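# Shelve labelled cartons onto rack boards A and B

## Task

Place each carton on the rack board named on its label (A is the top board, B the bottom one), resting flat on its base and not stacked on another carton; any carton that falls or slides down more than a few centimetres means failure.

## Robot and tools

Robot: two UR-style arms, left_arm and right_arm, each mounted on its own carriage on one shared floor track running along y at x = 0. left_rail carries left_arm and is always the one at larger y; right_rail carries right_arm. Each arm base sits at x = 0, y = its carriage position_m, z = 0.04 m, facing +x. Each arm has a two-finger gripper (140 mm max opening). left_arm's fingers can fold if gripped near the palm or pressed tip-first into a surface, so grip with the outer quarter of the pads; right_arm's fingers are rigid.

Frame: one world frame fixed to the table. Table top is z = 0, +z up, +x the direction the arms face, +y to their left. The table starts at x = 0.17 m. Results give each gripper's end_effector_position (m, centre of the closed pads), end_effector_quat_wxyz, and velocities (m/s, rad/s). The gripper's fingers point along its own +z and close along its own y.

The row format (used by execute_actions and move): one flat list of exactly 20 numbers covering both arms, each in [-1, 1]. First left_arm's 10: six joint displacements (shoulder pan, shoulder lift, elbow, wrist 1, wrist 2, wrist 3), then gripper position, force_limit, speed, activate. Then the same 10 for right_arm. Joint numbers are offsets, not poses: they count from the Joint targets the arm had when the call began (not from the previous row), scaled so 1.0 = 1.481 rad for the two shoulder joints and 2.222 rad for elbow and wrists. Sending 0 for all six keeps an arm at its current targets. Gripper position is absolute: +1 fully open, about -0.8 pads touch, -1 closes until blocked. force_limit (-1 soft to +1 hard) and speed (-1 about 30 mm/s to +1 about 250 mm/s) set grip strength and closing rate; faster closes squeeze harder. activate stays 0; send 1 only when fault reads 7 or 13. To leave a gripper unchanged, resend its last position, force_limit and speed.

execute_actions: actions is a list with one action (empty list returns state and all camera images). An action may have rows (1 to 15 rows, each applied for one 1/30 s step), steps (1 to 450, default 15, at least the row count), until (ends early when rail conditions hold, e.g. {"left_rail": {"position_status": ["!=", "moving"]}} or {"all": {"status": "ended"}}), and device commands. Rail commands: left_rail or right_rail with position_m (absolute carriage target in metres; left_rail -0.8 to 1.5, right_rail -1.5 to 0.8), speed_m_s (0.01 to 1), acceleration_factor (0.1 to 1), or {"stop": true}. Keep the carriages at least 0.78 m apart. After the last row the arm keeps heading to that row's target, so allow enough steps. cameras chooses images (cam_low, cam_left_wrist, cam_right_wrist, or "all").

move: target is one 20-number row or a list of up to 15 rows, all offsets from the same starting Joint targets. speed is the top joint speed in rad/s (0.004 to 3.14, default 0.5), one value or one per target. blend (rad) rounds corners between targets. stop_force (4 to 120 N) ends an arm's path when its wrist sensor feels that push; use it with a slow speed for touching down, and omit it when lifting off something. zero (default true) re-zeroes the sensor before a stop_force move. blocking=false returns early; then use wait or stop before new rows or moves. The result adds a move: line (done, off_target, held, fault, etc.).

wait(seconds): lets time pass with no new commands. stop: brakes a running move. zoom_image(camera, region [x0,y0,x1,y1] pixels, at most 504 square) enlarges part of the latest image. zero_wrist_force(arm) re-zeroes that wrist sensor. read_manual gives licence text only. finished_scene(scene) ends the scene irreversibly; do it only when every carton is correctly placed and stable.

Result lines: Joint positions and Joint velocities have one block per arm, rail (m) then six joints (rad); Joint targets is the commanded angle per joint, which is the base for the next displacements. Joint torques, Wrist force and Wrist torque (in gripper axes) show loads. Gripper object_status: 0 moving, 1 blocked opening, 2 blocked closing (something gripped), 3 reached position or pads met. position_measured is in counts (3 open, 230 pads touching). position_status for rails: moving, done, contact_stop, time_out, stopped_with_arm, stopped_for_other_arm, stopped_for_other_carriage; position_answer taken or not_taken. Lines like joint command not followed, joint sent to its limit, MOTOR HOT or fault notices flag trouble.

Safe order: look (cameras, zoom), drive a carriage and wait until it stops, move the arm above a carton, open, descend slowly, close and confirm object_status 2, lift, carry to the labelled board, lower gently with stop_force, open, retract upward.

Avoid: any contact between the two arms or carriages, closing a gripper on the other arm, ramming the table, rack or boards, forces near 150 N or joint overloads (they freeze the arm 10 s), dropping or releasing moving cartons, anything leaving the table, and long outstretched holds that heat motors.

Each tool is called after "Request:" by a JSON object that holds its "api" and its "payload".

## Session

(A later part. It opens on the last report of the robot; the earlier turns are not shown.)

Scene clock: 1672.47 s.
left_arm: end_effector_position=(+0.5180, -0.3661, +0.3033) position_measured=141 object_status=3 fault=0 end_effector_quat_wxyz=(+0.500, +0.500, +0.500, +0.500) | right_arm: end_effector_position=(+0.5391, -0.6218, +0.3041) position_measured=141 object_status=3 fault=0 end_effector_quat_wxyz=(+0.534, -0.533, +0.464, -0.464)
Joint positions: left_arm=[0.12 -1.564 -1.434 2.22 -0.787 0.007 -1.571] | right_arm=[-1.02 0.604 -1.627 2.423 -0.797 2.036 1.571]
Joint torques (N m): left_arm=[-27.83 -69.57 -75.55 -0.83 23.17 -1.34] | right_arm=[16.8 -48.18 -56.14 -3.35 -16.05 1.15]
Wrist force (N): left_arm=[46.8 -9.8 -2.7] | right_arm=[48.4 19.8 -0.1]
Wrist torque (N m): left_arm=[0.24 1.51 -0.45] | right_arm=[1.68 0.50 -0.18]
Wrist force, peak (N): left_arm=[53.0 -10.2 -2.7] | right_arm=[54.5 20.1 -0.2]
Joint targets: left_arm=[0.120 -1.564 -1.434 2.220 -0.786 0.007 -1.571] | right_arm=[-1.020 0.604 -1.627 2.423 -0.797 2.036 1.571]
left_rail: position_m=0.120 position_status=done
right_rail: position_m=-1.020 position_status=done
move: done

Request:
{"api": "move", "payload": {"target": [[0.00063,-0.06785,0.02585,0.01937,0.00042,0,-0.1,-1,0,0,0.0635,0.02486,-0.04085,0.02428,0.04233,0,-0.1,-1,0,0],[0.00102,-0.14052,0.04902,0.04464,0.00068,0,-0.1,-1,0,0,0.11585,0.05102,-0.08226,0.04825,0.07722,0,-0.1,-1,0,0],[0.00174,-0.21753,0.06863,0.07636,0.00116,0,-0.1,-1,0,0,0.16015,0.07887,-0.12476,0.07219,0.10675,0,-0.1,-1,0,0]], "speed": 0.1, "blend": [0.01,0.01,0], "cameras": ["cam_left_wrist","cam_right_wrist"]}}

Scene clock: 1687.53 s.
left_arm: end_effector_position=(+0.5180, -0.2318, +0.3725) position_measured=141 object_status=3 fault=0 end_effector_quat_wxyz=(+0.500, +0.500, +0.500, +0.500) | right_arm: end_effector_position=(+0.5388, -0.4861, +0.3730) position_measured=141 object_status=3 fault=0 end_effector_quat_wxyz=(+0.534, -0.533, +0.464, -0.464)
Joint positions: left_arm=[0.12 -1.562 -1.756 2.373 -0.617 0.009 -1.571] | right_arm=[-1.02 0.841 -1.51 2.146 -0.636 2.273 1.571]
Joint torques (N m): left_arm=[-17.14 -36.01 -60.03 -1.87 29.98 -1.4] | right_arm=[45.46 -36.27 -64.57 -3.4 -8.95 1.17]
Wrist force (N): left_arm=[56.2 -10.9 -3.5] | right_arm=[58.3 17.8 -0.3]
Wrist torque (N m): left_arm=[0.20 1.84 -0.40] | right_arm=[1.72 0.58 0.21]
Wrist force, peak (N): left_arm=[57.3 -10.4 -3.5] | right_arm=[58.1 18.8 -0.5]
Joint targets: left_arm=[0.120 -1.562 -1.756 2.373 -0.617 0.009 -1.571] | right_arm=[-1.020 0.841 -1.510 2.146 -0.636 2.273 1.571]
left_rail: position_m=0.120 position_status=done
right_rail: position_m=-1.020 position_status=done
move: done
cam_left_wrist: T_world_to_cam=[[-0.0182, -0.00147, 0.99983, -0.35436], [-0.33814, -0.94107, -0.00754, -0.04399], [0.94092, -0.33822, 0.01663, -0.38913]] pos_world=[0.34481, -0.17353, 0.36044]
cam_right_wrist: T_world_to_cam=[[-0.01573, 0.0208, -0.99966, 0.39842], [-0.43885, 0.8982, 0.02559, 0.66529], [0.89843, 0.4391, -0.005, -0.09265]] pos_world=[0.38146, -0.56517, 0.38079]

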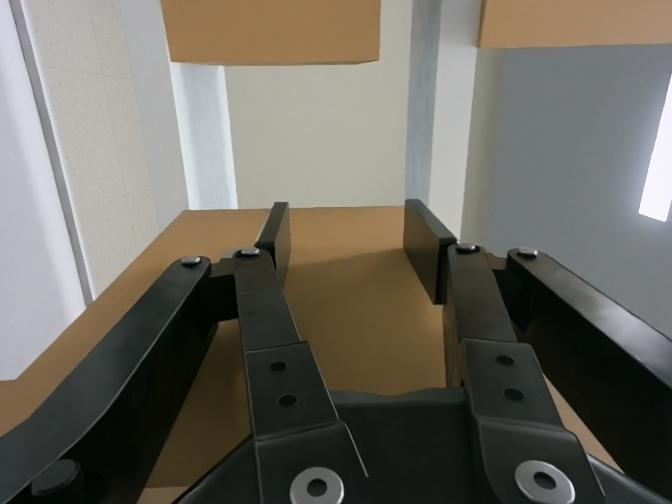

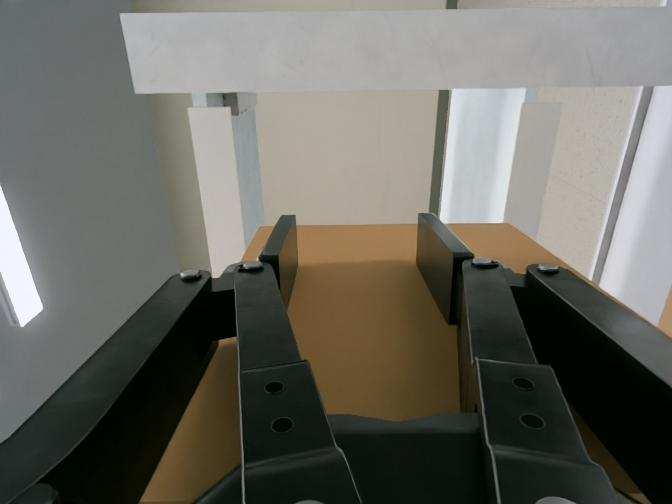

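Request:
{"api": "move", "payload": {"target": [[0.06257,0.02315,-0.01194,-0.00349,0.0417,0,-0.1,-1,0,0,-0.03263,0.01536,-0.01117,0.00093,-0.02175,0,-0.1,-1,0,0],[0.12128,0.0476,-0.02541,-0.00631,0.08083,0,-0.1,-1,0,0,-0.06298,0.03209,-0.02377,0.00238,-0.04198,0,-0.1,-1,0,0],[0.17616,0.07354,-0.0405,-0.00852,0.11742,0,-0.1,-1,0,0,-0.09097,0.05028,-0.03784,0.00432,-0.06063,0,-0.1,-1,0,0],[0.22712,0.10042,-0.05702,-0.00991,0.15138,0,-0.1,-1,0,0,-0.11679,0.06968,-0.05329,0.00685,-0.07784,0,-0.1,-1,0,0],[0.27392,0.12779,-0.07485,-0.01032,0.18257,0,-0.1,-1,0,0,-0.14059,0.09008,-0.07005,0.01001,-0.09371,0,-0.1,-1,0,0],[0.31698,0.15555,-0.09393,-0.00974,0.21127,0,-0.1,-1,0,0,-0.16252,0.1114,-0.08811,0.01386,-0.10832,0,-0.1,-1,0,0]], "speed": 0.12, "blend": [0.01,0.01,0.01,0.01,0.01,0], "cameras": ["cam_left_wrist","cam_right_wrist"]}}

Scene clock: 1721.37 s.
left_arm: end_effector_position=(+0.7192, -0.2316, +0.3724) position_measured=141 object_status=3 fault=0 end_effector_quat_wxyz=(+0.500, +0.500, +0.500, +0.500) | right_arm: end_effector_position=(+0.7398, -0.4858, +0.3729) position_measured=141 object_status=3 fault=0 end_effector_quat_wxyz=(+0.534, -0.533, +0.464, -0.464)
Joint positions: left_arm=[0.12 -1.092 -1.526 2.164 -0.638 0.478 -1.571] | right_arm=[-1.02 0.601 -1.345 1.95 -0.605 2.032 1.571]
Joint torques (N m): left_arm=[-22.73 -23.83 -80.58 -2.7 27.66 -1.24] | right_arm=[26.16 -61.53 -63.07 -3.72 -27.81 1.14]
Wrist force (N): left_arm=[53.3 -8.5 -3.6] | right_arm=[55.4 20.7 -0.1]
Wrist torque (N m): left_arm=[-0.06 1.68 -0.57] | right_arm=[1.45 0.46 -0.28]
Wrist force, peak (N): left_arm=[59.7 -10.3 -3.5] | right_arm=[61.4 19.6 -0.6]
Joint targets: left_arm=[0.120 -1.092 -1.526 2.164 -0.638 0.479 -1.571] | right_arm=[-1.020 0.601 -1.345 1.950 -0.605 2.032 1.571]
left_rail: position_m=0.120 position_status=done
right_rail: position_m=-1.020 position_status=done
move: done
cam_left_wrist: T_world_to_cam=[[-0.01824, -0.00157, 0.99983, -0.35059], [-0.33805, -0.9411, -0.00764, 0.02421], [0.94095, -0.33813, 0.01663, -0.57837]] pos_world=[0.54601, -0.17333, 0.36034]
cam_right_wrist: T_world_to_cam=[[-0.01568, 0.02071, -0.99966, 0.4014], [-0.43877, 0.89824, 0.02549, 0.75324], [0.89846, 0.43902, -0.005, -0.27343]] pos_world=[0.58246, -0.56486, 0.3807]

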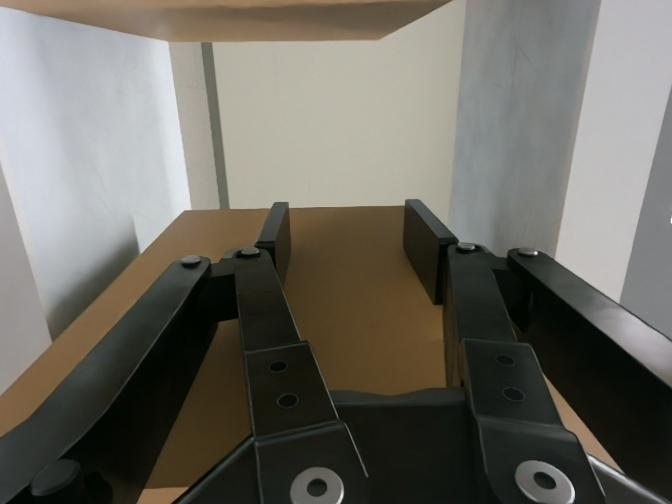

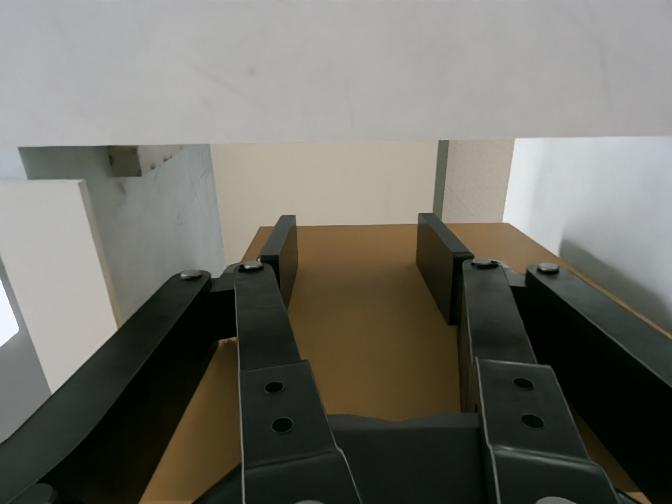

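Request:
{"api": "move", "payload": {"target": [0,0.02502,0.01205,-0.02873,0,0,-0.1,-1,0,0,0,0.02121,0.01072,-0.02486,0,0,-0.1,-1,0,0], "speed": 0.025, "stop_force": 8}}

Scene clock: 1737.93 s.
left_arm: end_effector_position=(+0.7194, -0.2318, +0.3509) position_measured=141 object_status=3 fault=0 end_effector_quat_wxyz=(+0.500, +0.500, +0.500, +0.500) | right_arm: end_effector_position=(+0.7401, -0.4858, +0.3513) position_measured=141 object_status=3 fault=0 end_effector_quat_wxyz=(+0.534, -0.533, +0.464, -0.464)
Joint positions: left_arm=[0.12 -1.092 -1.499 2.183 -0.684 0.479 -1.571] | right_arm=[-1.02 0.601 -1.322 1.967 -0.645 2.032 1.571]
Joint torques (N m): left_arm=[-30.92 -63.22 -78.97 -2.62 28.08 -1.06] | right_arm=[36.63 -78.81 -59.55 -2.86 -27.49 1.49]
Wrist force (N): left_arm=[55.8 -2.5 -3.2] | right_arm=[56.9 14.8 -1.9]
Wrist torque (N m): left_arm=[0.10 1.79 -0.63] | right_arm=[1.08 0.41 -0.28]
Wrist force, peak (N): left_arm=[58.8 5.5 -1.0] | right_arm=[58.7 21.1 -0.4]
Joint targets: left_arm=[0.120 -1.092 -1.499 2.183 -0.684 0.479 -1.571] | right_arm=[-1.020 0.601 -1.322 1.967 -0.645 2.032 1.571]
left_rail: position_m=0.120 position_status=done
right_rail: position_m=-1.020 position_status=done
move: contact (left_arm, right_arm); left_arm: the wrist 1 is farthest, 0.018 rad from its target; right_arm: the wrist 1 is farthest, 0.015 rad from its target

Request:
{"api": "move", "payload": {"target": [[0.0396,0.02735,-0.02048,0.00225,0.0264,0,-0.1,-1,0,0,-0.02018,0.02162,-0.01943,0.00502,-0.01345,0,-0.1,-1,0,0],[0.07594,0.0548,-0.04205,0.00553,0.05061,0,-0.1,-1,0,0,-0.03878,0.04397,-0.04006,0.01075,-0.02585,0,-0.1,-1,0,0]], "speed": 0.06, "blend": [0.01,0], "stop_force": 30, "cameras": ["cam_left_wrist","cam_right_wrist"]}}

Scene clock: 1768.80 s.
left_arm: end_effector_position=(+0.7865, -0.2317, +0.3508) position_measured=141 object_status=3 fault=0 end_effector_quat_wxyz=(+0.500, +0.500, +0.500, +0.500) | right_arm: end_effector_position=(+0.8071, -0.4857, +0.3512) position_measured=141 object_status=3 fault=0 end_effector_quat_wxyz=(+0.534, -0.533, +0.464, -0.464)
Joint positions: left_arm=[0.12 -0.98 -1.418 2.09 -0.672 0.591 -1.571] | right_arm=[-1.02 0.543 -1.257 1.878 -0.621 1.975 1.571]
Joint torques (N m): left_arm=[-29.27 -30.96 -78.18 -2.88 28.71 -1.44] | right_arm=[31.09 -66.85 -60.94 -3.56 -28.17 1.35]
Wrist force (N): left_arm=[54.6 -4.0 -4.5] | right_arm=[56.3 17.7 -0.9]
Wrist torque (N m): left_arm=[0.18 1.70 -0.60] | right_arm=[0.79 0.49 -0.35]
Wrist force, peak (N): left_arm=[59.3 -4.0 -4.7] | right_arm=[61.0 16.8 -1.7]
Joint targets: left_arm=[0.120 -0.980 -1.418 2.090 -0.672 0.591 -1.571] | right_arm=[-1.020 0.543 -1.257 1.878 -0.621 1.975 1.571]
left_rail: position_m=0.120 position_status=done
right_rail: position_m=-1.020 position_status=done
move: done
cam_left_wrist: T_world_to_cam=[[-0.0183, -0.00144, 0.99983, -0.32771], [-0.33796, -0.94113, -0.00754, 0.04661], [0.94098, -0.33804, 0.01673, -0.64141]] pos_world=[0.61331, -0.17343, 0.33874]
cam_right_wrist: T_world_to_cam=[[-0.01559, 0.02075, -0.99966, 0.38072], [-0.43873, 0.89826, 0.02549, 0.78322], [0.89848, 0.43898, -0.0049, -0.33412]] pos_world=[0.64976, -0.56476, 0.359]

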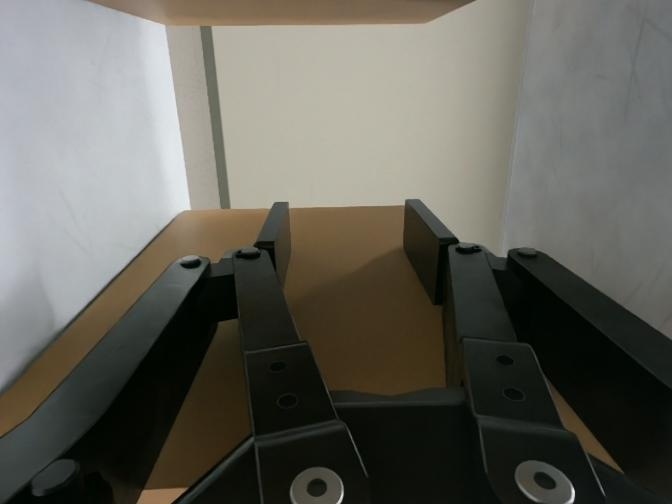

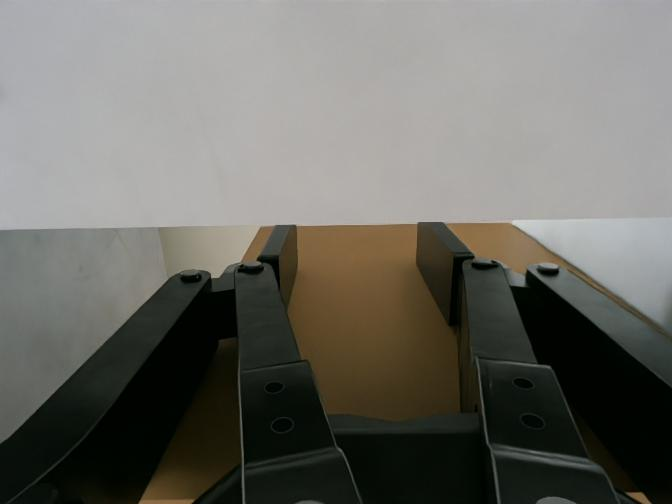

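Request:
{"api": "move", "payload": {"target": [0,0.00153,0.00077,-0.00179,0,0,-0.1,-1,0,0,0,0.00131,0.0007,-0.00158,0,0,-0.1,-1,0,0], "speed": 0.01}}

Request:
{"api": "move", "payload": {"target": [0.02182,-0.01972,0.01471,-0.00157,0.01454,0,-0.1,-1,0,0,-0.00804,-0.00689,0.00551,-0.00092,-0.00536,0,-0.1,-1,0,0], "speed": 0.025, "cameras": ["cam_left_wrist","cam_right_wrist"]}}

Scene clock: 1787.60 s.
left_arm: end_effector_position=(+0.7865, -0.2316, +0.3490) position_measured=141 object_status=3 fault=0 end_effector_quat_wxyz=(+0.500, +0.500, +0.500, +0.500) | right_arm: end_effector_position=(+0.8071, -0.4857, +0.3494) position_measured=141 object_status=3 fault=0 end_effector_quat_wxyz=(+0.534, -0.533, +0.464, -0.464)
Joint positions: left_arm=[0.12 -0.98 -1.416 2.091 -0.676 0.591 -1.571] | right_arm=[-1.02 0.543 -1.255 1.88 -0.625 1.975 1.571]
Joint torques (N m): left_arm=[-35.23 -17.72 -45.33 -8.64 28.53 -1.16] | right_arm=[36.23 -54.02 -35.85 -11.43 -28.07 1.21]
Wrist force (N): left_arm=[56.9 11.4 1.8] | right_arm=[56.9 6.7 0.9]
Wrist torque (N m): left_arm=[0.23 1.88 -0.75] | right_arm=[0.31 0.54 -0.22]
Wrist force, peak (N): left_arm=[56.9 11.3 1.3] | right_arm=[58.0 13.0 1.4]
Joint targets: left_arm=[0.120 -0.980 -1.416 2.092 -0.676 0.591 -1.571] | right_arm=[-1.020 0.543 -1.255 1.880 -0.625 1.975 1.571]
left_rail: position_m=0.120 position_status=done
right_rail: position_m=-1.020 position_status=done
move: done

Scene clock: 1789.20 s.
left_arm: end_effector_position=(+0.7865, -0.2018, +0.3497) position_measured=141 object_status=3 fault=0 end_effector_quat_wxyz=(+0.500, +0.500, +0.500, +0.500) | right_arm: end_effector_position=(+0.8071, -0.4947, +0.3502) position_measured=141 object_status=3 fault=0 end_effector_quat_wxyz=(+0.534, -0.533, +0.464, -0.464)
Joint positions: left_arm=[0.12 -0.947 -1.445 2.124 -0.679 0.623 -1.571] | right_arm=[-1.02 0.531 -1.265 1.892 -0.627 1.963 1.571]
Joint torques (N m): left_arm=[9.28 -73.77 -28.92 -4.94 2.29 -1.6] | right_arm=[-14.61 -82.85 -28.12 -7.4 -2.82 1.56]
Wrist force (N): left_arm=[0.4 0.3 -0.2] | right_arm=[-4.7 6.8 4.4]
Wrist torque (N m): left_arm=[0.12 0.03 -0.22] | right_arm=[0.89 0.82 -0.47]
Wrist force, peak (N): left_arm=[57.2 12.3 1.7] | right_arm=[56.8 6.0 0.5]
Joint targets: left_arm=[0.120 -0.947 -1.445 2.124 -0.679 0.623 -1.571] | right_arm=[-1.020 0.531 -1.265 1.892 -0.627 1.963 1.571]
left_rail: position_m=0.120 position_status=done
right_rail: position_m=-1.020 position_status=done
move: done
cam_left_wrist: T_world_to_cam=[[-0.0183, -0.00144, 0.99983, -0.32657], [-0.33796, -0.94113, -0.00754, 0.07468], [0.94098, -0.33804, 0.01673, -0.63141]] pos_world=[0.61341, -0.14363, 0.33764]
cam_right_wrist: T_world_to_cam=[[-0.01559, 0.02075, -0.99966, 0.37991], [-0.43873, 0.89826, 0.02549, 0.79124], [0.89848, 0.43898, -0.0049, -0.33022]] pos_world=[0.64976, -0.57366, 0.358]

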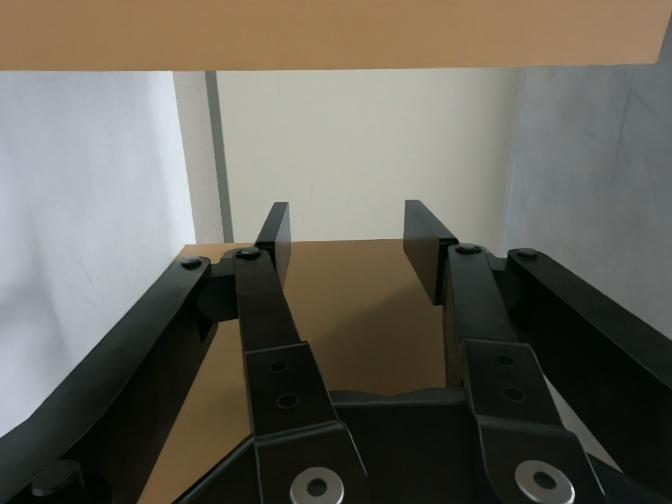

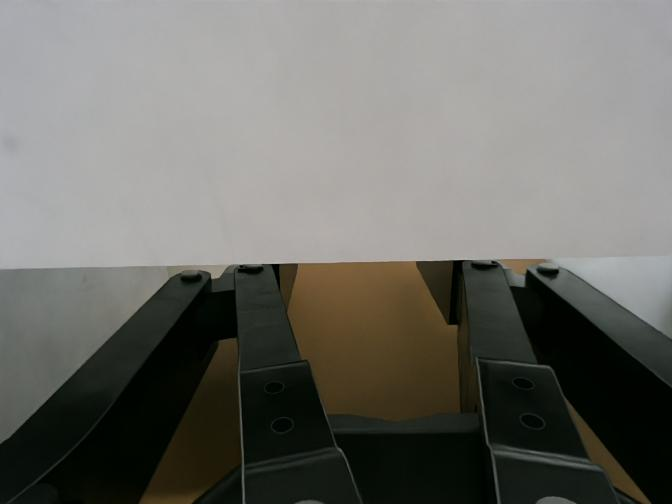

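Request:
{"api": "move", "payload": {"target": [[-0.08138,-0.06071,0.04487,-0.00441,-0.05424,0,-0.1,-1,0,0,0.04035,-0.04643,0.04196,-0.01101,0.0269,0,-0.1,-1,0,0],[-0.20403,-0.11627,0.08157,-0.00407,-0.13599,0,-0.1,-1,0,0,0.09602,-0.09533,0.0833,-0.01975,0.064,0,-0.1,-1,0,0],[-0.41587,-0.21733,-0.03992,0.18478,-0.27718,0,-0.1,-1,0,0,-0.0517,-0.49429,0.13284,0.19661,-0.03446,0,-0.1,-1,0,0]], "speed": [0.15,0.25,0.7], "blend": [0.01,0.03,0], "cameras": ["cam_left_wrist","cam_right_wrist"]}}

Scene clock: 1825.20 s.
left_arm: end_effector_position=(+0.5180, -0.3103, +0.5501) position_measured=141 object_status=3 fault=0 end_effector_quat_wxyz=(+0.500, +0.500, +0.500, +0.500) | right_arm: end_effector_position=(+0.5373, -0.6811, +0.5510) position_measured=141 object_status=3 fault=0 end_effector_quat_wxyz=(+0.534, -0.533, +0.464, -0.464)
Joint positions: left_arm=[0.12 -1.563 -1.767 2.036 -0.269 0.008 -1.571] | right_arm=[-1.02 0.455 -1.997 2.187 -0.19 1.886 1.571]
Joint torques (N m): left_arm=[-12.29 -48.73 -60.07 3.53 -2.25 -1.6] | right_arm=[-13.98 -22.13 -35.99 0.42 -2.67 1.24]
Wrist force (N): left_arm=[0.6 -0.1 -0.3] | right_arm=[-4.6 6.8 3.5]
Wrist torque (N m): left_arm=[0.05 0.00 -0.24] | right_arm=[0.87 0.89 -0.51]
Wrist force, peak (N): left_arm=[2.9 -2.6 -0.3] | right_arm=[-7.3 10.0 3.9]
Joint targets: left_arm=[0.120 -1.563 -1.767 2.036 -0.269 0.008 -1.571] | right_arm=[-1.020 0.455 -1.998 2.187 -0.190 1.886 1.571]
left_rail: position_m=0.120 position_status=done
right_rail: position_m=-1.020 position_status=done
move: done
cam_left_wrist: T_world_to_cam=[[-0.01817, -0.00138, 0.99983, -0.53203], [-0.33814, -0.94107, -0.00745, -0.11654], [0.94092, -0.33822, 0.01663, -0.41873]] pos_world=[0.34491, -0.25203, 0.53804]
cam_right_wrist: T_world_to_cam=[[-0.0155, 0.0208, -0.99966, 0.58031], [-0.43873, 0.89826, 0.02549, 0.83528], [0.89848, 0.43898, -0.0048, -0.00501]] pos_world=[0.37996, -0.76016, 0.5588]

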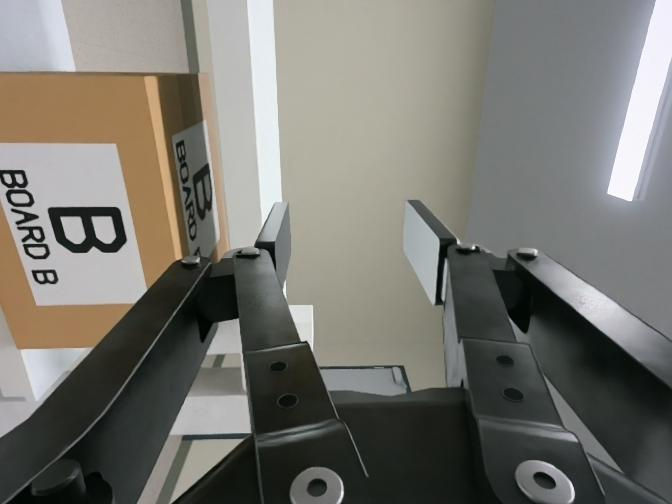

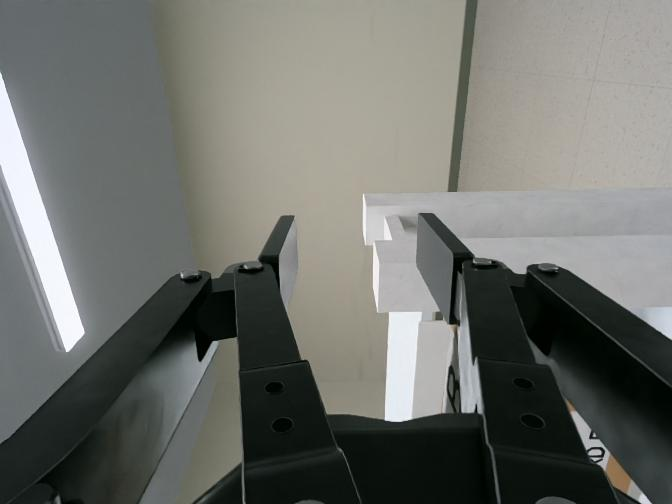

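Request:
{"api": "zero_wrist_force", "payload": {"arm": "right_arm"}}

Request:
{"api": "move", "payload": {"target": [[0,0.17132,0.12696,-0.24115,0,0,-0.1,-1,0,0,0,0.18244,0.14746,-0.26905,0,0,-0.1,-1,0,0],[0,0.45311,0.16341,-0.46542,0,0,-0.1,-1,0,0,0,0.56515,0.1949,-0.57158,0,0,-0.1,-1,0,0]], "speed": 0.5, "blend": [0.03,0], "stop_force": 25, "cameras": ["cam_left_wrist","cam_right_wrist"]}}

Wrist force sensor zeroed.

Scene clock: 1851.30 s.
left_arm: end_effector_position=(+0.5180, -0.3102, +0.0946) position_measured=141 object_status=3 fault=0 end_effector_quat_wxyz=(+0.500, +0.500, +0.500, +0.500) | right_arm: end_effector_position=(+0.5373, -0.6811, +0.0948) position_measured=141 object_status=3 fault=0 end_effector_quat_wxyz=(+0.534, -0.533, +0.464, -0.464)
Joint positions: left_arm=[0.12 -1.563 -1.096 2.399 -1.303 0.008 -1.571] | right_arm=[-1.02 0.455 -1.161 2.62 -1.46 1.886 1.571]
Joint torques (N m): left_arm=[-10.38 -35.08 -1.71 -2.44 1.98 -1.21] | right_arm=[-13.51 -33.06 1.15 -7.26 -2.81 1.47]
Wrist force (N, zeroed by zero_wrist_force on right_arm): left_arm=[0.2 0.1 -0.3] | right_arm=[-0.4 0.0 0.4]
Wrist torque (N m, zeroed by zero_wrist_force on right_arm): left_arm=[0.08 0.09 -0.22] | right_arm=[0.06 0.07 0.05]
Wrist force, peak (N, zeroed by zero_wrist_force on right_arm): left_arm=[1.9 1.0 -0.4] | right_arm=[0.0 -1.1 -0.1]
Joint targets: left_arm=[0.120 -1.563 -1.096 2.399 -1.303 0.008 -1.571] | right_arm=[-1.020 0.455 -1.161 2.620 -1.460 1.886 1.571]
left_rail: position_m=0.120 position_status=done
right_rail: position_m=-1.020 position_status=done
move: done
cam_left_wrist: T_world_to_cam=[[-0.01811, -0.00151, 0.99984, -0.07666], [-0.33814, -0.94107, -0.00754, -0.11987], [0.94092, -0.33822, 0.01653, -0.41102]] pos_world=[0.34481, -0.25193, 0.08254]
cam_right_wrist: T_world_to_cam=[[-0.01559, 0.02075, -0.99966, 0.12426], [-0.43873, 0.89826, 0.02549, 0.84695], [0.89848, 0.43898, -0.0049, -0.00728]] pos_world=[0.38006, -0.76016, 0.1026]

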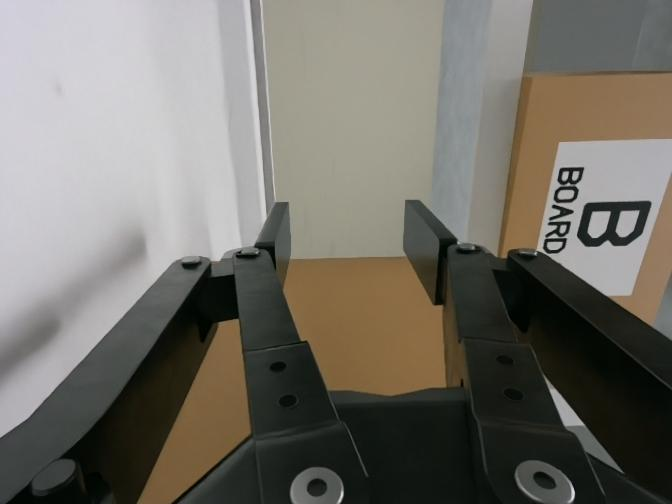

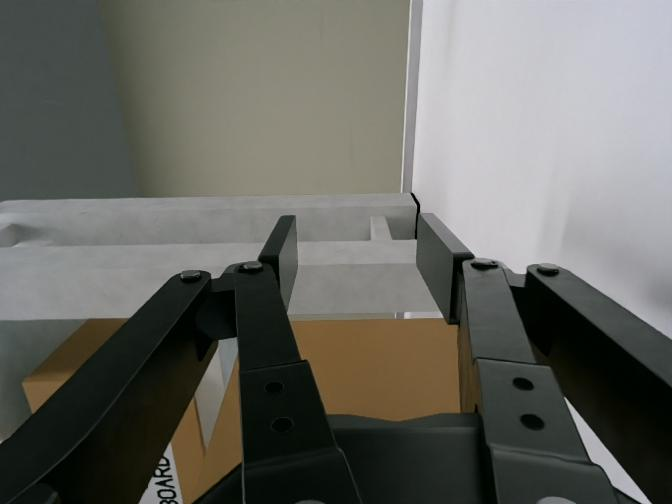

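Request:
{"api": "move", "payload": {"target": [0.0002,-0.01276,0.02481,-0.0163,0.03146,0,-0.1,-1,0,0,0.01893,-0.00316,0.01081,-0.00825,0.04412,0,-0.1,-1,0,0], "speed": 0.2}}

Request:
{"api": "move", "payload": {"target": [-0.00068,0.02357,-0.04557,0.02986,-0.00045,0,-0.1,-1,0,0,0.1959,0.04226,-0.10184,0.07367,0.13057,0,-0.1,-1,0,0], "speed": 0.06, "stop_force": 5, "cameras": ["cam_left_wrist","cam_right_wrist"]}}

Scene clock: 1892.47 s.
left_arm: end_effector_position=(+0.5170, -0.3034, +0.0947) position_measured=141 object_status=3 fault=0 end_effector_quat_wxyz=(+0.517, +0.517, +0.482, +0.482) | right_arm: end_effector_position=(+0.5194, -0.7056, +0.0945) position_measured=141 object_status=3 fault=0 end_effector_quat_wxyz=(+0.517, -0.517, +0.482, -0.482)
Joint positions: left_arm=[0.12 -1.563 -1.115 2.454 -1.339 0.077 -1.571] | right_arm=[-1.02 0.483 -1.165 2.644 -1.478 1.984 1.571]
Joint torques (N m): left_arm=[15.08 -72.81 -0.21 -2.46 2.17 -1.85] | right_arm=[12.39 -55.4 1.88 -7.41 3.85 1.38]
Wrist force (N, zeroed by zero_wrist_force on right_arm): left_arm=[0.3 -0.1 -0.1] | right_arm=[-0.3 0.0 0.0]
Wrist torque (N m, zeroed by zero_wrist_force on right_arm): left_arm=[0.05 0.06 -0.22] | right_arm=[0.07 0.03 0.02]
Wrist force, peak (N, zeroed by zero_wrist_force on right_arm): left_arm=[1.7 -0.3 0.1] | right_arm=[-1.7 -0.1 0.5]
Joint targets: left_arm=[0.120 -1.563 -1.115 2.454 -1.339 0.077 -1.571] | right_arm=[-1.020 0.483 -1.165 2.644 -1.478 1.984 1.571]
left_rail: position_m=0.120 position_status=done
right_rail: position_m=-1.020 position_status=done
move: done

Scene clock: 1897.40 s.
left_arm: end_effector_position=(+0.5170, -0.3454, +0.0946) position_measured=141 object_status=3 fault=0 end_effector_quat_wxyz=(+0.517, +0.517, +0.482, +0.482) | right_arm: end_effector_position=(+0.5252, -0.6108, +0.0933) position_measured=141 object_status=3 fault=0 end_effector_quat_wxyz=(+0.517, -0.517, +0.482, -0.482)
Joint positions: left_arm=[0.12 -1.564 -1.089 2.378 -1.289 0.077 -1.571] | right_arm=[-1.02 0.703 -1.118 2.472 -1.354 2.205 1.571]
Joint torques (N m): left_arm=[-13.98 -81.22 -3.63 -1.58 2.98 -1.61] | right_arm=[-14.02 -64.92 -1.86 -6.32 -3.03 1.24]
Wrist force (N, zeroed by zero_wrist_force on right_arm): left_arm=[2.0 -0.7 -0.5] | right_arm=[3.4 0.2 -0.2]
Wrist torque (N m, zeroed by zero_wrist_force on right_arm): left_arm=[0.06 0.01 -0.18] | right_arm=[0.13 -0.47 0.06]
Wrist force, peak (N, zeroed by zero_wrist_force on right_arm): left_arm=[7.3 1.2 -1.0] | right_arm=[13.3 0.2 3.1]
Joint targets: left_arm=[0.120 -1.564 -1.089 2.378 -1.289 0.077 -1.571] | right_arm=[-1.020 0.703 -1.118 2.472 -1.354 2.205 1.571]
left_rail: position_m=0.120 position_status=done
right_rail: position_m=-1.020 position_status=done
move: contact (left_arm, right_arm); left_arm: the elbow is farthest, 0.025 rad from its target; right_arm: the shoulder pan is farthest, 0.070 rad from its target
cam_left_wrist: T_world_to_cam=[[-0.01821, -0.00034, 0.99983, -0.07627], [-0.40276, -0.91527, -0.00764, -0.11099], [0.91512, -0.40283, 0.01653, -0.43103]] pos_world=[0.34836, -0.27525, 0.08254]
cam_right_wrist: T_world_to_cam=[[-0.01496, 0.02124, -0.99966, 0.12109], [-0.37489, 0.92673, 0.02529, 0.76236], [0.92695, 0.37514, -0.0059, -0.08104]] pos_world=[0.36273, -0.67867, 0.10129]

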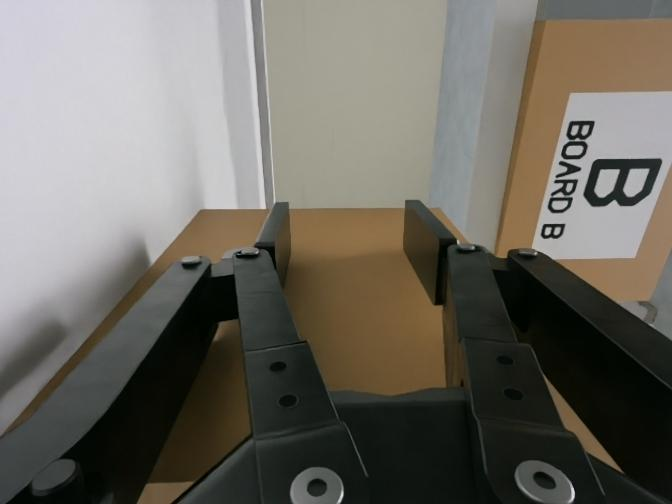

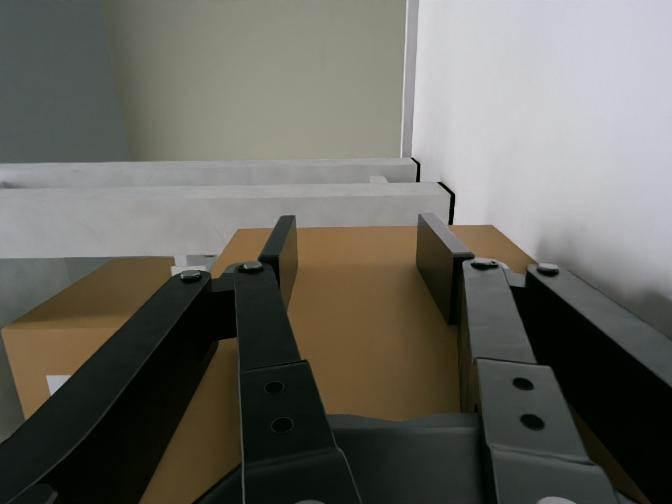

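Request:
{"api": "move", "payload": {"target": [-0.00005,0.00181,-0.00351,0.0023,-0.00003,0,-0.1,-1,0,0,0.0066,0.00142,-0.00343,0.00248,0.0044,0,-0.1,-1,0,0], "speed": 0.02, "stop_force": 60, "zero": false}}

Scene clock: 1906.00 s.
left_arm: end_effector_position=(+0.5170, -0.3495, +0.0947) position_measured=141 object_status=3 fault=0 end_effector_quat_wxyz=(+0.517, +0.517, +0.482, +0.482) | right_arm: end_effector_position=(+0.5246, -0.6062, +0.0934) position_measured=141 object_status=3 fault=0 end_effector_quat_wxyz=(+0.517, -0.517, +0.482, -0.482)
Joint positions: left_arm=[0.12 -1.564 -1.086 2.37 -1.284 0.076 -1.571] | right_arm=[-1.02 0.713 -1.115 2.464 -1.348 2.215 1.571]
Joint torques (N m): left_arm=[-32.08 -34.63 -51.59 -0.21 20.83 -1.81] | right_arm=[43.36 -40.82 -36.1 0.03 -10.17 1.34]
Wrist force (N, zeroed by zero_wrist_force on right_arm): left_arm=[42.2 16.5 -10.2] | right_arm=[58.8 -7.4 2.0]
Wrist torque (N m, zeroed by zero_wrist_force on right_arm): left_arm=[-0.68 1.25 -0.91] | right_arm=[0.24 0.71 0.45]
Wrist force, peak (N, zeroed by zero_wrist_force on right_arm): left_arm=[41.5 17.1 -13.4] | right_arm=[59.1 -6.8 1.6]
Joint targets: left_arm=[0.120 -1.564 -1.086 2.370 -1.284 0.077 -1.571] | right_arm=[-1.020 0.713 -1.115 2.464 -1.348 2.215 1.571]
left_rail: position_m=0.120 position_status=done
right_rail: position_m=-1.020 position_status=done
move: done

Request:
{"api": "move", "payload": {"target": [[0.00014,-0.08318,0.0079,0.04754,0.00009,0,-0.1,-1,0,0,0.01485,-0.07931,-0.01133,0.0642,0.0099,0,-0.1,-1,0,0],[0.00026,-0.16556,0.01055,0.0998,0.00018,0,-0.1,-1,0,0,0.0291,-0.14812,-0.02756,0.12628,0.0194,0,-0.1,-1,0,0],[0.00041,-0.24514,0.0081,0.15529,0.00027,0,-0.1,-1,0,0,0.04273,-0.20659,-0.04817,0.18586,0.02848,0,-0.1,-1,0,0],[0.00054,-0.31991,0.00069,0.21253,0.00036,0,-0.1,-1,0,0,0.05572,-0.25488,-0.07268,0.24256,0.03714,0,-0.1,-1,0,0],[0.00071,-0.38736,-0.01165,0.26983,0.00047,0,-0.1,-1,0,0,0.068,-0.29278,-0.1005,0.29564,0.04532,0,-0.1,-1,0,0],[0.00088,-0.44706,-0.02841,0.32638,0.00059,0,-0.1,-1,0,0,0.07972,-0.32152,-0.13138,0.34568,0.05313,0,-0.1,-1,0,0],[0.00107,-0.49752,-0.0492,0.3808,0.00071,0,-0.1,-1,0,0,0.09101,-0.34199,-0.16487,0.39282,0.06066,0,-0.1,-1,0,0],[0.00125,-0.53939,-0.07365,0.43315,0.00083,0,-0.1,-1,0,0,0.10185,-0.35502,-0.20096,0.43759,0.06788,0,-0.1,-1,0,0],[0.00146,-0.57279,-0.10137,0.48315,0.00097,0,-0.1,-1,0,0,0.11224,-0.36147,-0.2395,0.48043,0.07481,0,-0.1,-1,0,0],[0.00167,-0.59784,-0.13201,0.53048,0.00111,0,-0.1,-1,0,0,0.12219,-0.36219,-0.28037,0.52177,0.08144,0,-0.1,-1,0,0]], "speed": [0.06,0.12,0.16,0.16,0.16,0.16,0.16,0.16,0.16,0.16], "blend": [0.01,0.01,0.01,0.01,0.01,0.01,0.01,0.01,0.01,0], "cameras": ["cam_left_wrist","cam_right_wrist"]}}

Scene clock: 1997.17 s.
left_arm: end_effector_position=(+0.5170, -0.2315, +0.6049) position_measured=141 object_status=3 fault=0 end_effector_quat_wxyz=(+0.517, +0.517, +0.482, +0.482) | right_arm: end_effector_position=(+0.5243, -0.4885, +0.6036) position_measured=141 object_status=3 fault=0 end_effector_quat_wxyz=(+0.517, -0.517, +0.482, -0.482)
Joint positions: left_arm=[0.12 -1.561 -1.971 2.077 -0.106 0.079 -1.571] | right_arm=[-1.02 0.894 -1.652 1.842 -0.189 2.396 1.571]
Joint torques (N m): left_arm=[-12.11 -17.94 -74.33 -0.93 22.93 -1.88] | right_arm=[34.96 -46.39 -63.98 -3.32 -6.89 1.57]
Wrist force (N, zeroed by zero_wrist_force on right_arm): left_arm=[45.3 -10.1 -3.9] | right_arm=[48.0 10.2 -1.2]
Wrist torque (N m, zeroed by zero_wrist_force on right_arm): left_arm=[-0.02 1.49 -0.56] | right_arm=[0.19 0.48 0.57]
Wrist force, peak (N, zeroed by zero_wrist_force on right_arm): left_arm=[55.8 -12.0 -4.4] | right_arm=[59.3 -6.7 2.0]
Joint targets: left_arm=[0.120 -1.561 -1.971 2.077 -0.106 0.079 -1.571] | right_arm=[-1.020 0.894 -1.652 1.842 -0.189 2.396 1.571]
left_rail: position_m=0.120 position_status=done
right_rail: position_m=-1.020 position_status=done
move: done
cam_left_wrist: T_world_to_cam=[[-0.01822, -0.00011, 0.99983, -0.58641], [-0.4028, -0.91526, -0.00744, -0.00294], [0.9151, -0.40287, 0.01663, -0.39365]] pos_world=[0.34836, -0.16135, 0.59284]
cam_right_wrist: T_world_to_cam=[[-0.01473, 0.02122, -0.99967, 0.62852], [-0.37489, 0.92673, 0.02519, 0.63584], [0.92695, 0.37514, -0.0057, -0.1232]] pos_world=[0.36183, -0.55637, 0.61159]

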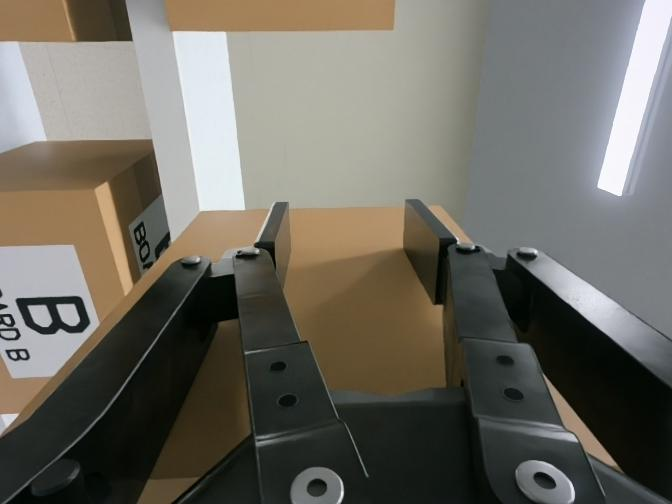

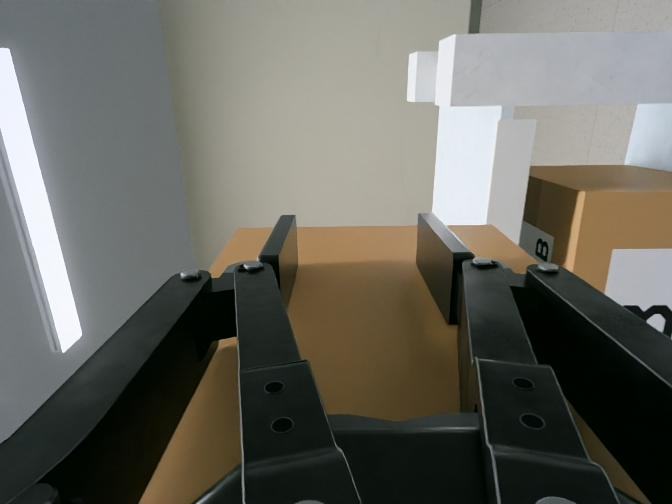

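Request:
{"api": "move", "payload": {"target": [[0.0687,0.02466,-0.00981,-0.00663,0.04579,0,-0.1,-1,0,0,-0.03432,0.01508,-0.00928,-0.00077,-0.02288,0,-0.1,-1,0,0],[0.13246,0.05153,-0.0212,-0.01314,0.08829,0,-0.1,-1,0,0,-0.06625,0.03211,-0.02007,-0.00133,-0.04416,0,-0.1,-1,0,0],[0.19135,0.08019,-0.03414,-0.01931,0.12754,0,-0.1,-1,0,0,-0.09589,0.05095,-0.03237,-0.00159,-0.06392,0,-0.1,-1,0,0],[0.24548,0.11025,-0.04857,-0.02491,0.16361,0,-0.1,-1,0,0,-0.12335,0.0714,-0.04615,-0.00144,-0.08221,0,-0.1,-1,0,0],[0.29479,0.14121,-0.06445,-0.02967,0.19649,0,-0.1,-1,0,0,-0.14872,0.0933,-0.0614,-0.00078,-0.09912,0,-0.1,-1,0,0],[0.33974,0.17294,-0.08174,-0.03352,0.22644,0,-0.1,-1,0,0,-0.17215,0.11652,-0.07813,0.00047,-0.11474,0,-0.1,-1,0,0],[0.38064,0.2052,-0.1004,-0.03636,0.2537,0,-0.1,-1,0,0,-0.19377,0.14091,-0.09633,0.00241,-0.12915,0,-0.1,-1,0,0],[0.41778,0.23778,-0.12041,-0.03807,0.27846,0,-0.1,-1,0,0,-0.21372,0.16635,-0.116,0.00512,-0.14245,0,-0.1,-1,0,0]], "speed": 0.13, "blend": [0.01,0.01,0.01,0.01,0.01,0.01,0.01,0], "cameras": ["cam_left_wrist","cam_right_wrist"]}}

Scene clock: 2047.37 s.
left_arm: end_effector_position=(+0.7930, -0.2313, +0.6050) position_measured=141 object_status=3 fault=0 end_effector_quat_wxyz=(+0.517, +0.517, +0.482, +0.482) | right_arm: end_effector_position=(+0.8001, -0.4884, +0.6037) position_measured=141 object_status=3 fault=0 end_effector_quat_wxyz=(+0.517, -0.517, +0.482, -0.482)
Joint positions: left_arm=[0.12 -0.943 -1.619 1.809 -0.19 0.698 -1.571] | right_arm=[-1.02 0.578 -1.406 1.584 -0.178 2.079 1.571]
Joint torques (N m): left_arm=[-21.95 -19.67 -74.29 -11.51 21.74 -2.01] | right_arm=[20.85 -57.58 -65.51 -3.4 -21.95 1.38]
Wrist force (N, zeroed by zero_wrist_force on right_arm): left_arm=[40.8 -7.5 -3.9] | right_arm=[43.1 13.0 -0.3]
Wrist torque (N m, zeroed by zero_wrist_force on right_arm): left_arm=[-0.19 1.23 -0.71] | right_arm=[0.07 0.29 -0.08]
Wrist force, peak (N, zeroed by zero_wrist_force on right_arm): left_arm=[47.4 -10.1 -4.0] | right_arm=[50.2 10.1 -2.2]
Joint targets: left_arm=[0.120 -0.942 -1.619 1.809 -0.190 0.698 -1.571] | right_arm=[-1.020 0.578 -1.406 1.584 -0.178 2.079 1.571]
left_rail: position_m=0.120 position_status=done
right_rail: position_m=-1.020 position_status=done
move: done
cam_left_wrist: T_world_to_cam=[[-0.01839, -0.00026, 0.99983, -0.5813], [-0.40268, -0.91531, -0.00764, 0.10835], [0.91516, -0.40275, 0.01673, -0.64625]] pos_world=[0.62436, -0.16125, 0.59284]
cam_right_wrist: T_world_to_cam=[[-0.0149, 0.02137, -0.99966, 0.63287], [-0.37489, 0.92672, 0.02539, 0.73905], [0.92695, 0.37514, -0.0058, -0.37892]] pos_world=[0.63773, -0.55627, 0.61169]

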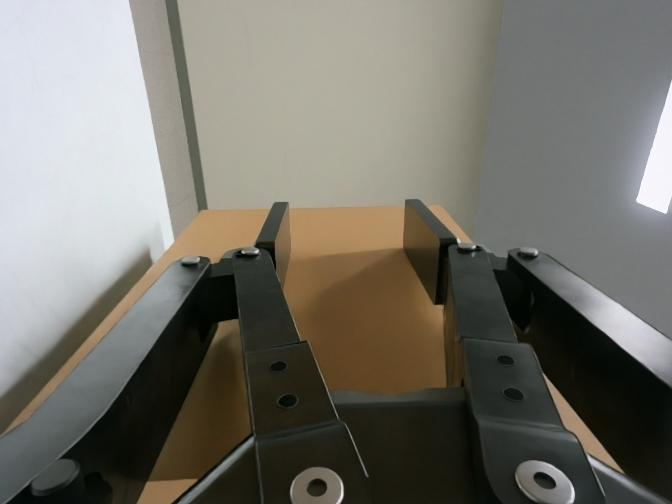

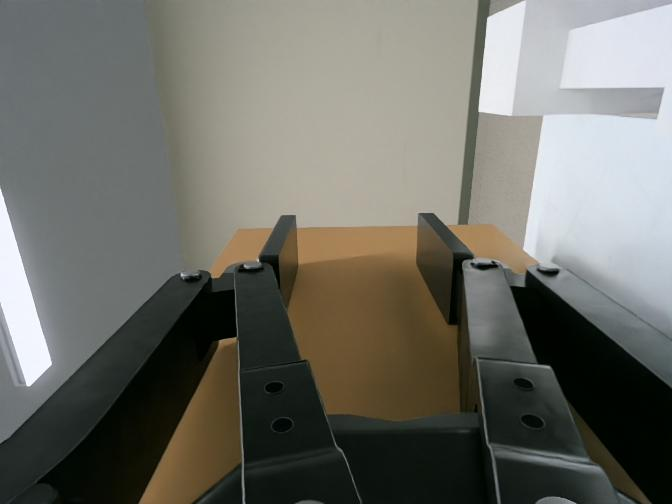

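Request:
{"api": "move", "payload": {"target": [0,0.01269,0.03065,-0.0391,0,0,-0.1,-1,0,0,0,0.01151,0.02942,-0.03709,0,0,-0.1,-1,0,0], "speed": 0.03, "stop_force": 8}}

Scene clock: 2066.63 s.
left_arm: end_effector_position=(+0.7935, -0.2318, +0.5796) position_measured=141 object_status=3 fault=0 end_effector_quat_wxyz=(+0.517, +0.517, +0.482, +0.482) | right_arm: end_effector_position=(+0.8007, -0.4882, +0.5775) position_measured=141 object_status=3 fault=0 end_effector_quat_wxyz=(+0.517, -0.517, +0.482, -0.482)
Joint positions: left_arm=[0.12 -0.942 -1.609 1.845 -0.236 0.698 -1.571] | right_arm=[-1.02 0.578 -1.396 1.62 -0.223 2.079 1.571]
Joint torques (N m): left_arm=[-29.42 -56.63 -77.89 -2.97 21.89 -1.92] | right_arm=[26.49 -74.29 -59.63 -2.5 -21.42 1.28]
Wrist force (N, zeroed by zero_wrist_force on right_arm): left_arm=[45.7 -7.1 -5.0] | right_arm=[49.0 4.6 -1.9]
Wrist torque (N m, zeroed by zero_wrist_force on right_arm): left_arm=[0.29 1.40 -0.51] | right_arm=[-0.52 0.35 0.25]
Wrist force, peak (N, zeroed by zero_wrist_force on right_arm): left_arm=[47.7 -5.4 -5.5] | right_arm=[50.0 9.7 -0.1]
Joint targets: left_arm=[0.120 -0.942 -1.609 1.845 -0.236 0.698 -1.571] | right_arm=[-1.020 0.578 -1.396 1.620 -0.223 2.079 1.571]
left_rail: position_m=0.120 position_status=done
right_rail: position_m=-1.020 position_status=done
move: contact (left_arm, right_arm); left_arm: the wrist 1 is farthest, 0.041 rad from its target; right_arm: the wrist 1 is farthest, 0.038 rad from its target

Request:
{"api": "move", "payload": {"target": [0,0.00066,0.0016,-0.00204,0,0,-0.1,-1,0,0,0,0.00036,0.00092,-0.00116,0,0,-0.1,-1,0,0], "speed": 0.01, "cameras": ["cam_left_wrist","cam_right_wrist"]}}

Scene clock: 2071.17 s.
left_arm: end_effector_position=(+0.7934, -0.2318, +0.5775) position_measured=141 object_status=3 fault=0 end_effector_quat_wxyz=(+0.517, +0.517, +0.482, +0.482) | right_arm: end_effector_position=(+0.8007, -0.4882, +0.5762) position_measured=141 object_status=3 fault=0 end_effector_quat_wxyz=(+0.517, -0.517, +0.482, -0.482)
Joint positions: left_arm=[0.12 -0.942 -1.609 1.848 -0.241 0.698 -1.571] | right_arm=[-1.02 0.578 -1.396 1.621 -0.225 2.079 1.571]
Joint torques (N m): left_arm=[-27.23 3.29 -35.64 -5.87 22.13 -1.91] | right_arm=[26.37 -43.77 -39.19 -11.11 -21.37 1.23]
Wrist force (N, zeroed by zero_wrist_force on right_arm): left_arm=[48.0 14.5 -1.4] | right_arm=[50.0 -1.7 -0.2]
Wrist torque (N m, zeroed by zero_wrist_force on right_arm): left_arm=[-0.06 1.61 -0.75] | right_arm=[-0.84 0.38 0.26]
Wrist force, peak (N, zeroed by zero_wrist_force on right_arm): left_arm=[48.2 14.3 -1.3] | right_arm=[50.0 -1.7 -0.2]
Joint targets: left_arm=[0.120 -0.942 -1.608 1.849 -0.241 0.698 -1.571] | right_arm=[-1.020 0.578 -1.396 1.622 -0.225 2.079 1.571]
left_rail: position_m=0.120 position_status=done
right_rail: position_m=-1.020 position_status=done
move: done
cam_left_wrist: T_world_to_cam=[[-0.01864, 0.00018, 0.99983, -0.55357], [-0.4026, -0.91535, -0.00734, 0.10771], [0.91519, -0.40266, 0.01713, -0.64655]] pos_world=[0.62476, -0.16165, 0.56534]
cam_right_wrist: T_world_to_cam=[[-0.01466, 0.02157, -0.99966, 0.60524], [-0.37481, 0.92675, 0.02549, 0.73957], [0.92699, 0.37506, -0.0055, -0.3799]] pos_world=[0.63823, -0.55597, 0.58409]

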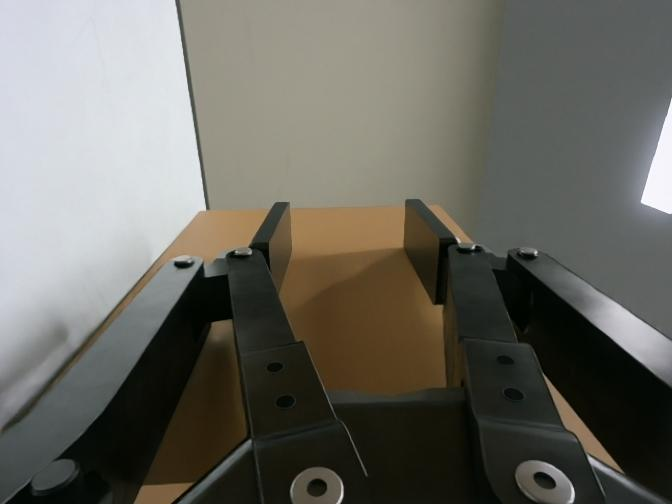

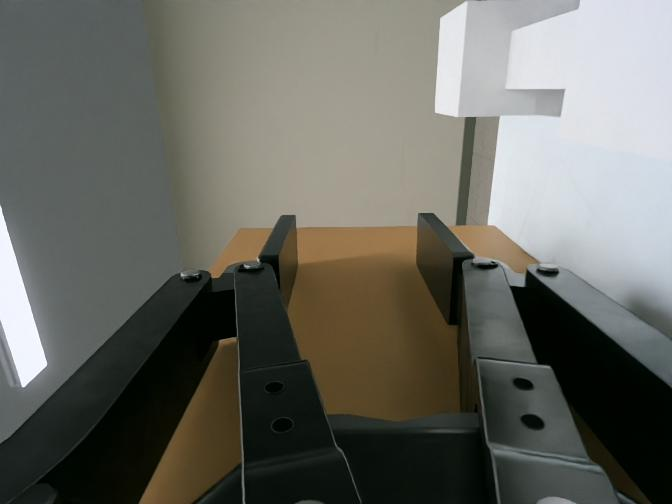

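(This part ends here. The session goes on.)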